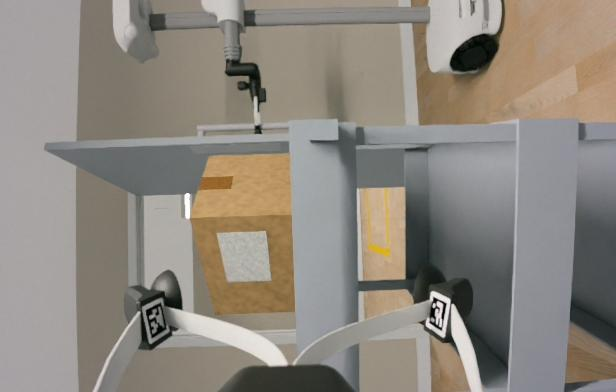

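{"name": "move", "arguments": {"blocking": false, "r1": {"base": {"strafe_m": 0.1, "translate_m": 0.15}}}}

{"name": "wait", "arguments": {"seconds": 1.3, "cameras": ["r1_wrist_camera"]}}

Scene clock: 1040.33 s.
move: r1 moving
r1.base_odometry: x=-3.460 y=+1.583 heading=+0.104
r1.turned_by_wheels: +0.000
r1.turned_by_imu: -0.001
r1.base_tilt: forward=-1.6 right=+1.3
r1.lidar_m: 0.68 0.75 2.56 2.40 2.48 3.09 2.94 2.99 2.46 2.29 2.33 0.70
r1.base_status: translate_m moving; strafe_m moving
r1.joint_positions: lift_m=+0.685 arm_m=+0.000 wrist_yaw_rad=-0.002 wrist_pitch_rad=+0.002 wrist_roll_rad=+1.568 gripper_m=+0.120
r1.joint_status: not commanded
r1.measured_speeds: translate_m=+0.112 strafe_m=+0.075 rotate_rad=+0.002 lift_m=+0.000 arm_m=+0.000 wrist_yaw_rad=+0.000 wrist_pitch_rad=+0.000 wrist_roll_rad=+0.000
r1.motor_effort: lift_m=+24(24) arm_m=-5(5) wheel_0=-2(6) wheel_1=+7(10) wheel_2=-9(9)
r1.servo_current: wrist_yaw_rad=46(72) wrist_pitch_rad=46(52) wrist_roll_rad=46(59) gripper_m=39(46)
r1.hand_pose: x=+0.4592 y=-0.0881 z=+0.8622 quat_wxyz=(+0.708, +0.706, +0.000, -0.001) (m; r1's base frame)
r1.wrist_depth_mm: - - 1808 - - 1537 1182 / - - - - - 1661 1229 / - - - 512 521 525 521 / - - 820 521 - - 525 / - - 778 521 - - 535 / - - 831 831 194 200 535 / - - - 145 - - -
r2: as last shown
r2.base_tilt: forward=-0.7 right=+0.1
r2.lidar_m: 0.39 0.85 0.78 4.75 2.08 1.39 1.27 1.30 1.12 1.03 0.82 0.49
r2.motor_effort: lift_m=+18(18) arm_m=-4(4) wheel_0=+0(0) wheel_1=+0(0) wheel_2=+0(0)
r2.servo_current: wrist_yaw_rad=46(59) wrist_pitch_rad=46(46) wrist_roll_rad=52(52) gripper_m=91(104)
r2.contact_limits: translate_m 0.6
r2.wrist_depth_mm: - - 231 162 255 268 283 / - - 233 163 256 270 282 / - - 234 164 258 272 286 / - - 236 166 259 274 289 / - - 237 167 260 276 287 / - - 187 167 179 281 290 / - - 236 - 266 279 293
pictures: none

Scene clock: 1041.63 s.
earlier move: r1 moving
r1.base_odometry: x=-3.348 y=+1.676 heading=+0.104
r1.turned_by_wheels: +0.000
r1.turned_by_imu: +0.001
r1.base_tilt: forward=-1.6 right=+1.2
r1.lidar_m: 0.55 2.78 2.51 2.34 2.41 3.17 3.07 3.10 2.55 2.37 2.42 0.58
r1.base_status: translate_m moving; strafe_m moving
r1.joint_positions: lift_m=+0.685 arm_m=+0.000 wrist_yaw_rad=-0.002 wrist_pitch_rad=+0.002 wrist_roll_rad=+1.568 gripper_m=+0.120
r1.joint_status: not commanded
r1.measured_speeds: all 0
r1.motor_effort: lift_m=+24(24) arm_m=-5(5) wheel_0=-3(6) wheel_1=+1(11) wheel_2=-1(9)
r1.servo_current: wrist_yaw_rad=46(78) wrist_pitch_rad=46(52) wrist_roll_rad=33(65) gripper_m=46(46)
r1.hand_pose: x=+0.4592 y=-0.0881 z=+0.8622 quat_wxyz=(+0.708, +0.706, +0.000, -0.001) (m; r1's base frame)
r1.wrist_depth_mm: - - - - 389 399 - / - - - 750 - - - / - - 654 621 397 - - / - - 661 640 - - - / - - 741 715 410 - - / - - - - 194 196 - / - - - 144 - 1708 -
r2.base_odometry: x=-2.606 y=-2.418 heading=-0.440
r2.turned_by_wheels: +0.000
r2.turned_by_imu: +0.000
r2.base_tilt: forward=-0.7 right=+0.1
r2.lidar_m: 0.41 0.84 0.82 4.77 2.04 1.37 1.28 1.31 1.13 1.04 0.88 0.51
r2.base_status: not commanded
r2.joint_positions: lift_m=+0.870 arm_m=+0.000 wrist_yaw_rad=+0.005 wrist_pitch_rad=+0.001 wrist_roll_rad=+0.001 gripper_m=-0.029
r2.joint_status: not commanded
r2.measured_speeds: all 0
r2.motor_effort: lift_m=+18(19) arm_m=-4(4) wheel_0=+0(1) wheel_1=+0(0) wheel_2=+0(1)
r2.servo_current: wrist_yaw_rad=65(65) wrist_pitch_rad=39(46) wrist_roll_rad=52(65) gripper_m=98(104)
r2.contact_limits: translate_m 0.6
r2.hand_pose: x=+0.4598 y=-0.0859 z=+1.0479 quat_wxyz=(+1.000, +0.001, +0.000, +0.003) (m; r2's base frame)
r2.wrist_depth_mm: - - 232 161 255 268 282 / - - 233 163 257 271 285 / - - 235 163 257 273 285 / - - 236 166 259 272 289 / - - 236 167 262 274 289 / - - 187 167 178 277 290 / - - 238 - 266 278 294
wait: 1.30 s; no rest
pictures: r1_wrist_camera
Images, in order (width x height): r1_wrist_camera 616x392.

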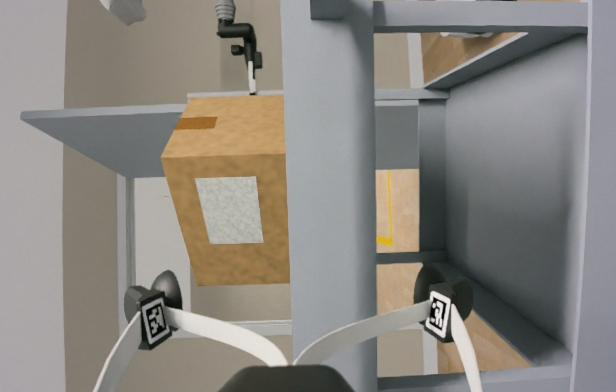

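{"name": "move", "arguments": {"blocking": false, "r1": {"base": {"translate_m": 0.163}, "contact_limits": {"translate_m": 0.25}}}}

{"name": "wait", "arguments": {"seconds": 1.4}}

{"name": "move", "arguments": {"blocking": false, "r1": {"joints": {"gripper_m": -0.02}}}}

{"name": "wait", "arguments": {"seconds": 1.3, "cameras": ["r1_wrist_camera", "r1_head_camera"]}}

Scene clock: 1049.80 s.
earlier move: r1 done
move: r1 moving
r1.base_odometry: x=-3.317 y=+1.679 heading=+0.104
r1.turned_by_wheels: +0.000
r1.turned_by_imu: +0.000
r1.base_tilt: forward=-1.6 right=+1.2
r1.lidar_m: 0.53 2.77 2.49 2.36 2.43 3.17 3.07 3.16 2.50 2.36 2.41 0.56
r1.base_status: translate_m moving
r1.joint_positions: lift_m=+0.685 arm_m=+0.000 wrist_yaw_rad=-0.002 wrist_pitch_rad=+0.002 wrist_roll_rad=+1.568 gripper_m=+0.120
r1.joint_status: not commanded
r1.measured_speeds: translate_m=+0.121 strafe_m=+0.000 rotate_rad=+0.001 lift_m=+0.000 arm_m=+0.000 wrist_yaw_rad=+0.000 wrist_pitch_rad=+0.000 wrist_roll_rad=+0.000
r1.motor_effort: lift_m=+24(24) arm_m=-5(5) wheel_0=+7(8) wheel_1=+5(7) wheel_2=-8(9)
r1.servo_current: wrist_yaw_rad=59(59) wrist_pitch_rad=39(46) wrist_roll_rad=59(59) gripper_m=39(52)
r1.contact_limits: translate_m 0.25
r1.hand_pose: x=+0.4592 y=-0.0881 z=+0.8622 quat_wxyz=(+0.708, +0.706, +0.000, -0.001) (m; r1's base frame)
r1.wrist_depth_mm: - - - - 368 1499 - / - - - 723 - - - / - - 621 591 - - - / - - 634 615 - - - / - - 707 676 - - - / - - 768 768 193 196 - / - - - 145 - 1808 -
r2: as last shown
r2.base_tilt: forward=-0.6 right=+0.1
r2.lidar_m: 0.40 0.83 0.81 4.76 2.10 1.37 1.26 1.29 1.13 1.03 0.89 0.48
r2.motor_effort: lift_m=+18(18) arm_m=-4(4) wheel_0=+0(0) wheel_1=+0(0) wheel_2=+0(0)
r2.servo_current: wrist_yaw_rad=52(59) wrist_pitch_rad=39(46) wrist_roll_rad=52(59) gripper_m=91(104)
r2.contact_limits: translate_m 0.6
r2.wrist_depth_mm: - - 232 161 254 270 282 / - - 233 163 257 270 283 / - - 234 164 257 273 286 / - - 236 166 259 274 287 / - - 236 167 262 276 289 / - - 187 167 179 279 291 / - - 237 - 266 279 293
pictures: none

Scene clock: 1051.20 s.
earlier move: r1 done
r1.base_odometry: x=-3.186 y=+1.693 heading=+0.105
r1.turned_by_wheels: +0.000
r1.turned_by_imu: +0.000
r1.base_tilt: forward=-1.5 right=+1.3
r1.lidar_m: 0.40 2.66 2.50 2.36 2.42 3.17 3.20 3.28 2.51 2.35 2.42 0.43
r1.base_status: done
r1.joint_positions: lift_m=+0.685 arm_m=+0.000 wrist_yaw_rad=-0.002 wrist_pitch_rad=+0.002 wrist_roll_rad=+1.568 gripper_m=+0.120
r1.joint_status: not commanded
r1.measured_speeds: all 0
r1.motor_effort: lift_m=+24(24) arm_m=-5(5) wheel_0=+4(8) wheel_1=+2(8) wheel_2=+0(10)
r1.servo_current: wrist_yaw_rad=59(59) wrist_pitch_rad=46(52) wrist_roll_rad=59(59) gripper_m=39(52)
r1.contact_limits: translate_m 0.25
r1.hand_pose: x=+0.4592 y=-0.0881 z=+0.8622 quat_wxyz=(+0.708, +0.706, +0.000, -0.001) (m; r1's base frame)
r1.wrist_depth_mm: - - - - 229 1464 - / - - 591 231 234 - - / - 466 466 236 237 - - / - 517 500 239 242 - - / - - 564 244 245 - - / - - 609 246 212 196 - / - - - 145 252 1808 -
r2.base_odometry: x=-2.606 y=-2.418 heading=-0.440
r2.turned_by_wheels: +0.000
r2.turned_by_imu: +0.000
r2.base_tilt: forward=-0.6 right=+0.0
r2.lidar_m: 0.39 0.82 0.80 4.74 2.07 1.39 1.26 1.30 1.14 1.04 0.86 0.50
r2.base_status: not commanded
r2.joint_positions: lift_m=+0.870 arm_m=+0.000 wrist_yaw_rad=+0.005 wrist_pitch_rad=+0.001 wrist_roll_rad=+0.001 gripper_m=-0.029
r2.joint_status: not commanded
r2.measured_speeds: all 0
r2.motor_effort: lift_m=+19(19) arm_m=-4(4) wheel_0=+0(1) wheel_1=+0(1) wheel_2=+0(0)
r2.servo_current: wrist_yaw_rad=59(65) wrist_pitch_rad=39(46) wrist_roll_rad=46(59) gripper_m=91(104)
r2.contact_limits: translate_m 0.6
r2.hand_pose: x=+0.4598 y=-0.0859 z=+1.0479 quat_wxyz=(+1.000, +0.001, +0.000, +0.003) (m; r2's base frame)
r2.wrist_depth_mm: - - 233 161 255 270 283 / - - 233 162 257 272 282 / - - 235 164 258 272 285 / - - 236 166 259 274 286 / - - 237 166 264 276 289 / - - 187 167 179 278 289 / - - 237 - 265 278 293
wait: 1.40 s; at rest by 1.37 s
pictures: none

Scene clock: 1051.70 s.
move: r1 moving
r1.base_odometry: x=-3.186 y=+1.693 heading=+0.105
r1.turned_by_wheels: +0.000
r1.turned_by_imu: +0.000
r1.base_tilt: forward=-1.6 right=+1.3
r1.lidar_m: 0.41 2.63 2.50 2.37 2.38 3.15 3.24 3.27 2.53 2.36 2.42 0.43
r1.base_status: not commanded
r1.joint_positions: lift_m=+0.685 arm_m=+0.000 wrist_yaw_rad=-0.002 wrist_pitch_rad=+0.002 wrist_roll_rad=+1.568 gripper_m=+0.106
r1.joint_status: gripper_m moving
r1.measured_speeds: all 0
r1.motor_effort: lift_m=+24(24) arm_m=-5(5) wheel_0=+3(4) wheel_1=+2(3) wheel_2=+0(0)
r1.servo_current: wrist_yaw_rad=33(59) wrist_pitch_rad=39(46) wrist_roll_rad=46(59) gripper_m=91(91)
r1.contact_limits: translate_m 0.25
r1.hand_pose: x=+0.4592 y=-0.0881 z=+0.8622 quat_wxyz=(+0.708, +0.706, +0.000, -0.001) (m; r1's base frame)
r1.wrist_depth_mm: - - - - 229 1464 - / - - 597 232 234 - - / - 466 469 236 237 - - / - 521 496 240 241 - - / - - 564 244 246 - - / - - 609 247 200 213 - / - - - 142 253 1708 -
r2: as last shown
r2.base_tilt: forward=-0.7 right=+0.1
r2.lidar_m: 0.40 0.83 0.76 4.76 2.05 1.39 1.26 1.30 1.14 1.04 0.86 0.49
r2.motor_effort: lift_m=+18(19) arm_m=-4(4) wheel_0=+0(0) wheel_1=+0(0) wheel_2=+0(0)
r2.servo_current: wrist_yaw_rad=52(59) wrist_pitch_rad=46(46) wrist_roll_rad=39(59) gripper_m=98(98)
r2.contact_limits: translate_m 0.6
r2.wrist_depth_mm: - - 232 161 255 270 283 / - - 233 163 258 271 282 / - - 235 164 258 272 285 / - - 236 166 260 274 287 / - - 236 166 260 276 290 / - - 187 167 179 278 289 / - - 237 - 265 279 293
pictures: none

Scene clock: 1053.00 s.
earlier move: r1 moving
r1.base_odometry: x=-3.186 y=+1.693 heading=+0.105
r1.turned_by_wheels: +0.000
r1.turned_by_imu: +0.000
r1.base_tilt: forward=-1.6 right=+1.3
r1.lidar_m: 0.39 2.63 2.52 2.35 2.40 3.18 3.23 3.26 2.52 2.36 2.41 0.44
r1.base_status: not commanded
r1.joint_positions: lift_m=+0.685 arm_m=+0.000 wrist_yaw_rad=-0.002 wrist_pitch_rad=+0.003 wrist_roll_rad=+1.568 gripper_m=-0.017
r1.joint_status: gripper_m moving
r1.measured_speeds: all 0
r1.motor_effort: lift_m=+24(24) arm_m=-5(5) wheel_0=+3(4) wheel_1=+2(3) wheel_2=+0(0)
r1.servo_current: wrist_yaw_rad=33(65) wrist_pitch_rad=46(52) wrist_roll_rad=59(72) gripper_m=98(163)
r1.contact_limits: translate_m 0.25
r1.hand_pose: x=+0.4592 y=-0.0880 z=+0.8618 quat_wxyz=(+0.708, +0.706, +0.000, -0.002) (m; r1's base frame)
r1.wrist_depth_mm: - - - 226 227 1464 - / - - 591 172 230 - - / - 455 466 175 235 - - / - 512 496 236 236 - - / - - 554 180 241 - - / - - 209 196 183 1708 - / - - - 160 250 140 -
r2.base_odometry: x=-2.606 y=-2.418 heading=-0.440
r2.turned_by_wheels: +0.000
r2.turned_by_imu: +0.000
r2.base_tilt: forward=-0.7 right=+0.1
r2.lidar_m: 0.39 0.85 0.80 4.78 2.04 1.41 1.27 1.27 1.13 1.04 0.87 0.51
r2.base_status: not commanded
r2.joint_positions: lift_m=+0.870 arm_m=+0.000 wrist_yaw_rad=+0.005 wrist_pitch_rad=+0.001 wrist_roll_rad=+0.001 gripper_m=-0.029
r2.joint_status: not commanded
r2.measured_speeds: all 0
r2.motor_effort: lift_m=+18(19) arm_m=-4(4) wheel_0=+0(1) wheel_1=+0(1) wheel_2=+0(1)
r2.servo_current: wrist_yaw_rad=46(59) wrist_pitch_rad=39(46) wrist_roll_rad=52(59) gripper_m=98(104)
r2.contact_limits: translate_m 0.6
r2.hand_pose: x=+0.4598 y=-0.0859 z=+1.0479 quat_wxyz=(+1.000, +0.001, +0.000, +0.003) (m; r2's base frame)
r2.wrist_depth_mm: - - 232 161 256 270 283 / - - 232 162 257 271 283 / - - 236 164 257 273 286 / - - 236 165 259 274 287 / - - 236 166 262 276 289 / - - 187 167 179 279 290 / - - 238 - 265 281 294
wait: 1.30 s; no rest
pictures: r1_head_camera, r1_wrist_camera
Images, in order (width x height): r1_head_camera 420x560, r1_wrist_camera 616x392.

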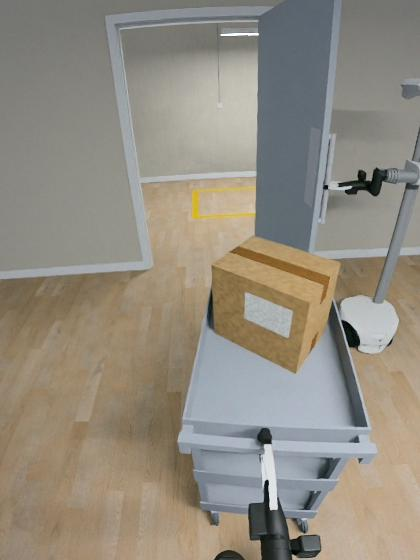

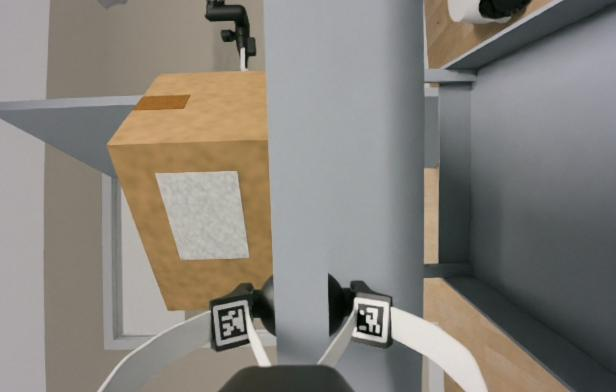

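{"name": "move", "arguments": {"blocking": false, "r1": {"base": {"strafe_m": -0.235}, "pace": "slow"}}}

{"name": "wait", "arguments": {"seconds": 3.2}}

{"name": "move", "arguments": {"blocking": false, "r1": {"base": {"rotate_rad": 0.175}, "pace": "slow"}}}

{"name": "wait", "arguments": {"seconds": 1.2, "cameras": ["r1_wrist_camera", "r1_head_camera", "r1_head_left_camera"]}}

Scene clock: 1068.37 s.
earlier move: r1 done
move: r1 moving
r1.base_odometry: x=-3.184 y=+1.678 heading=+0.105
r1.turned_by_wheels: +0.001
r1.turned_by_imu: +0.000
r1.base_tilt: forward=-1.6 right=+1.2
r1.lidar_m: 0.41 0.45 2.51 2.38 2.45 3.18 3.22 3.31 2.50 2.33 2.40 0.43
r1.base_status: strafe_m moving
r1.joint_positions: lift_m=+0.685 arm_m=+0.000 wrist_yaw_rad=+0.002 wrist_pitch_rad=+0.003 wrist_roll_rad=+1.568 gripper_m=-0.019
r1.joint_status: all done
r1.measured_speeds: translate_m=+0.000 strafe_m=-0.056 rotate_rad=+0.003 lift_m=+0.000 arm_m=+0.000 wrist_yaw_rad=+0.006 wrist_pitch_rad=+0.000 wrist_roll_rad=+0.000
r1.motor_effort: lift_m=+24(24) arm_m=-5(5) wheel_0=+10(10) wheel_1=-4(7) wheel_2=+1(1)
r1.servo_current: wrist_yaw_rad=39(72) wrist_pitch_rad=33(46) wrist_roll_rad=46(59) gripper_m=72(78)
r1.hand_pose: x=+0.4595 y=-0.0870 z=+0.8618 quat_wxyz=(+0.708, +0.706, +0.002, -0.001) (m; r1's base frame)
r1.wrist_depth_mm: - - - 223 224 1537 - / - - 580 170 228 - - / - 459 466 172 233 - - / - 508 492 176 237 - - / - - 549 179 240 - - / - - 209 195 185 1661 - / - - - 158 248 141 -
r2: as last shown
r2.lidar_m: 0.39 0.83 0.81 4.76 2.09 1.38 1.27 1.30 1.12 1.04 0.88 0.52
r2.motor_effort: lift_m=+18(18) arm_m=-4(4) wheel_0=+0(0) wheel_1=+0(0) wheel_2=+0(0)
r2.servo_current: wrist_yaw_rad=46(59) wrist_pitch_rad=39(46) wrist_roll_rad=46(59) gripper_m=91(104)
r2.contact_limits: translate_m 0.6
r2.wrist_depth_mm: - - 233 161 255 270 285 / - - 234 163 256 271 283 / - - 235 164 258 272 286 / - - 236 166 258 274 286 / - - 236 166 262 276 289 / - - 187 167 179 279 291 / - - 236 - 265 279 291
pictures: none

Scene clock: 1071.37 s.
earlier move: r1 done
r1.base_odometry: x=-3.161 y=+1.459 heading=+0.105
r1.turned_by_wheels: +0.000
r1.turned_by_imu: -0.001
r1.base_tilt: forward=-1.6 right=+1.2
r1.lidar_m: 0.37 0.38 2.75 2.59 2.63 3.36 3.20 3.27 2.27 2.11 2.15 0.47
r1.base_status: done
r1.joint_positions: lift_m=+0.685 arm_m=+0.000 wrist_yaw_rad=+0.002 wrist_pitch_rad=+0.003 wrist_roll_rad=+1.568 gripper_m=-0.019
r1.joint_status: all done
r1.measured_speeds: all 0
r1.motor_effort: lift_m=+24(24) arm_m=-5(5) wheel_0=+4(13) wheel_1=-3(7) wheel_2=+2(3)
r1.servo_current: wrist_yaw_rad=59(72) wrist_pitch_rad=46(52) wrist_roll_rad=52(65) gripper_m=72(78)
r1.hand_pose: x=+0.4595 y=-0.0869 z=+0.8618 quat_wxyz=(+0.708, +0.706, +0.002, -0.001) (m; r1's base frame)
r1.wrist_depth_mm: - - 1464 1464 306 330 1060 / - - - - 282 1618 1255 / - - - 265 270 1808 - / - 591 574 257 258 - - / - 488 484 245 248 - - / - - 211 196 184 - - / - 154 535 158 232 132 -
r2.base_odometry: x=-2.606 y=-2.418 heading=-0.440
r2.turned_by_wheels: +0.000
r2.turned_by_imu: +0.000
r2.base_tilt: forward=-0.7 right=+0.1
r2.lidar_m: 0.39 0.78 0.76 4.73 2.08 1.38 1.26 1.28 1.16 1.04 0.88 0.50
r2.base_status: not commanded
r2.joint_positions: lift_m=+0.870 arm_m=+0.000 wrist_yaw_rad=+0.005 wrist_pitch_rad=+0.001 wrist_roll_rad=+0.001 gripper_m=-0.029
r2.joint_status: not commanded
r2.measured_speeds: all 0
r2.motor_effort: lift_m=+18(19) arm_m=-4(4) wheel_0=+1(1) wheel_1=+0(1) wheel_2=+0(0)
r2.servo_current: wrist_yaw_rad=52(65) wrist_pitch_rad=39(46) wrist_roll_rad=59(59) gripper_m=98(104)
r2.contact_limits: translate_m 0.6
r2.hand_pose: x=+0.4598 y=-0.0859 z=+1.0479 quat_wxyz=(+1.000, +0.001, +0.000, +0.003) (m; r2's base frame)
r2.wrist_depth_mm: - - 231 161 255 270 282 / - - 233 162 258 272 285 / - - 235 164 258 272 285 / - - 235 166 259 274 286 / - - 236 167 262 274 289 / - - 187 167 179 279 291 / - - 236 - 266 278 296
wait: 3.00 of 3.2 s (r1 has come to rest)
pictures: none

Scene clock: 1071.87 s.
move: r1 moving
r1.base_odometry: x=-3.161 y=+1.459 heading=+0.223
r1.turned_by_wheels: +0.118
r1.turned_by_imu: +0.119
r1.base_tilt: forward=-1.6 right=+1.3
r1.lidar_m: 0.36 2.77 2.67 2.58 2.75 3.25 3.17 2.90 2.21 2.11 2.24 0.44
r1.base_status: rotate_rad moving
r1.joint_positions: lift_m=+0.685 arm_m=+0.000 wrist_yaw_rad=-0.002 wrist_pitch_rad=+0.003 wrist_roll_rad=+1.568 gripper_m=-0.019
r1.joint_status: not commanded
r1.measured_speeds: translate_m=+0.000 strafe_m=+0.000 rotate_rad=+0.357 lift_m=+0.000 arm_m=+0.000 wrist_yaw_rad=+0.000 wrist_pitch_rad=+0.000 wrist_roll_rad=+0.000
r1.motor_effort: lift_m=+24(24) arm_m=-5(5) wheel_0=-9(11) wheel_1=-4(7) wheel_2=-4(8)
r1.servo_current: wrist_yaw_rad=72(72) wrist_pitch_rad=46(52) wrist_roll_rad=52(59) gripper_m=65(78)
r1.hand_pose: x=+0.4592 y=-0.0881 z=+0.8618 quat_wxyz=(+0.708, +0.706, +0.000, -0.002) (m; r1's base frame)
r1.wrist_depth_mm: - - - - 272 1366 1229 / - - - 262 264 1756 - / - - 1366 255 255 842 - / - 512 477 246 248 - - / - 508 496 238 241 - - / - - 189 195 182 - - / - 564 559 143 229 - -
r2: as last shown
r2.lidar_m: 0.39 0.76 0.77 4.76 2.07 1.38 1.27 1.28 1.14 1.03 0.87 0.50
r2.motor_effort: lift_m=+18(18) arm_m=-4(4) wheel_0=+0(1) wheel_1=+0(0) wheel_2=+0(0)
r2.servo_current: wrist_yaw_rad=59(65) wrist_pitch_rad=46(46) wrist_roll_rad=39(52) gripper_m=98(98)
r2.contact_limits: translate_m 0.6
r2.wrist_depth_mm: - - 232 161 256 270 283 / - - 233 163 257 270 282 / - - 235 163 257 273 286 / - - 236 166 259 273 286 / - - 236 166 262 276 289 / - - 187 167 179 279 290 / - - 238 - 265 281 293
pictures: none

Scene clock: 1072.50 s.
earlier move: r1 done
r1.base_odometry: x=-3.161 y=+1.459 heading=+0.279
r1.turned_by_wheels: +0.056
r1.turned_by_imu: +0.056
r1.base_tilt: forward=-1.6 right=+1.3
r1.lidar_m: 0.39 2.82 2.65 2.60 2.76 3.23 3.17 2.79 2.18 2.13 2.29 0.43
r1.base_status: done
r1.joint_positions: lift_m=+0.685 arm_m=+0.000 wrist_yaw_rad=-0.001 wrist_pitch_rad=+0.003 wrist_roll_rad=+1.568 gripper_m=-0.019
r1.joint_status: not commanded
r1.measured_speeds: all 0
r1.motor_effort: lift_m=+24(24) arm_m=-4(5) wheel_0=-3(11) wheel_1=-1(7) wheel_2=-1(8)
r1.servo_current: wrist_yaw_rad=39(72) wrist_pitch_rad=46(52) wrist_roll_rad=59(59) gripper_m=59(78)
r1.hand_pose: x=+0.4593 y=-0.0877 z=+0.8618 quat_wxyz=(+0.708, +0.706, +0.001, -0.001) (m; r1's base frame)
r1.wrist_depth_mm: - - - 233 233 1708 - / - - 1336 - 235 - - / - 521 484 173 234 - - / - 488 480 173 234 - - / - - 521 234 236 - - / - - 207 190 183 - - / - - 183 127 236 129 -
r2.base_odometry: x=-2.606 y=-2.418 heading=-0.440
r2.turned_by_wheels: +0.000
r2.turned_by_imu: +0.000
r2.base_tilt: forward=-0.6 right=+0.1
r2.lidar_m: 0.39 0.78 0.80 4.77 2.06 1.39 1.28 1.29 1.13 1.03 0.86 0.51
r2.base_status: not commanded
r2.joint_positions: lift_m=+0.870 arm_m=+0.000 wrist_yaw_rad=+0.005 wrist_pitch_rad=+0.001 wrist_roll_rad=+0.001 gripper_m=-0.029
r2.joint_status: not commanded
r2.measured_speeds: all 0
r2.motor_effort: lift_m=+18(18) arm_m=-4(4) wheel_0=+0(1) wheel_1=+0(0) wheel_2=+0(0)
r2.servo_current: wrist_yaw_rad=39(65) wrist_pitch_rad=39(46) wrist_roll_rad=46(52) gripper_m=98(98)
r2.contact_limits: translate_m 0.6
r2.hand_pose: x=+0.4598 y=-0.0859 z=+1.0479 quat_wxyz=(+1.000, +0.001, +0.000, +0.003) (m; r2's base frame)
r2.wrist_depth_mm: - - 232 161 255 270 282 / - - 233 163 257 271 283 / - - 235 164 258 273 286 / - - 236 166 259 273 286 / - - 237 167 260 276 289 / - - 187 167 179 278 291 / - - 237 - 265 281 293
wait: 0.63 of 1.2 s (r1 has come to rest)
pictures: r1_head_camera, r1_head_left_camera, r1_wrist_camera
Images, in order (width x height): r1_head_camera 420x560, r1_head_left_camera 420x672, r1_wrist_camera 616x392.

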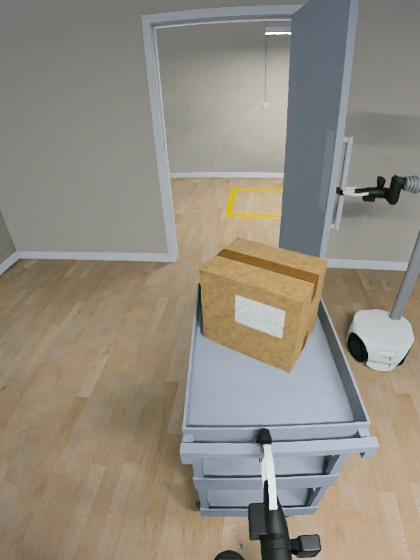

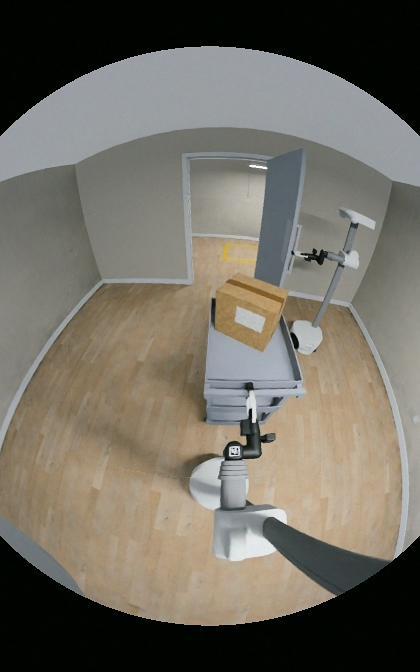

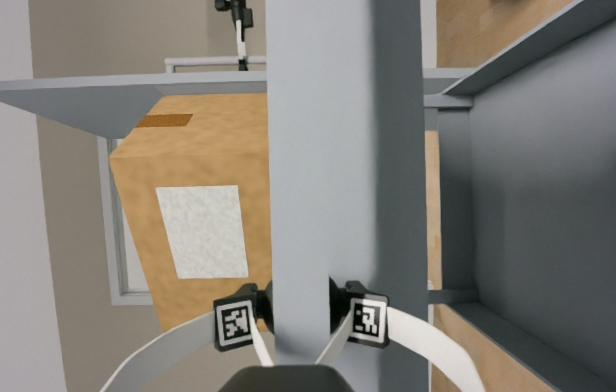

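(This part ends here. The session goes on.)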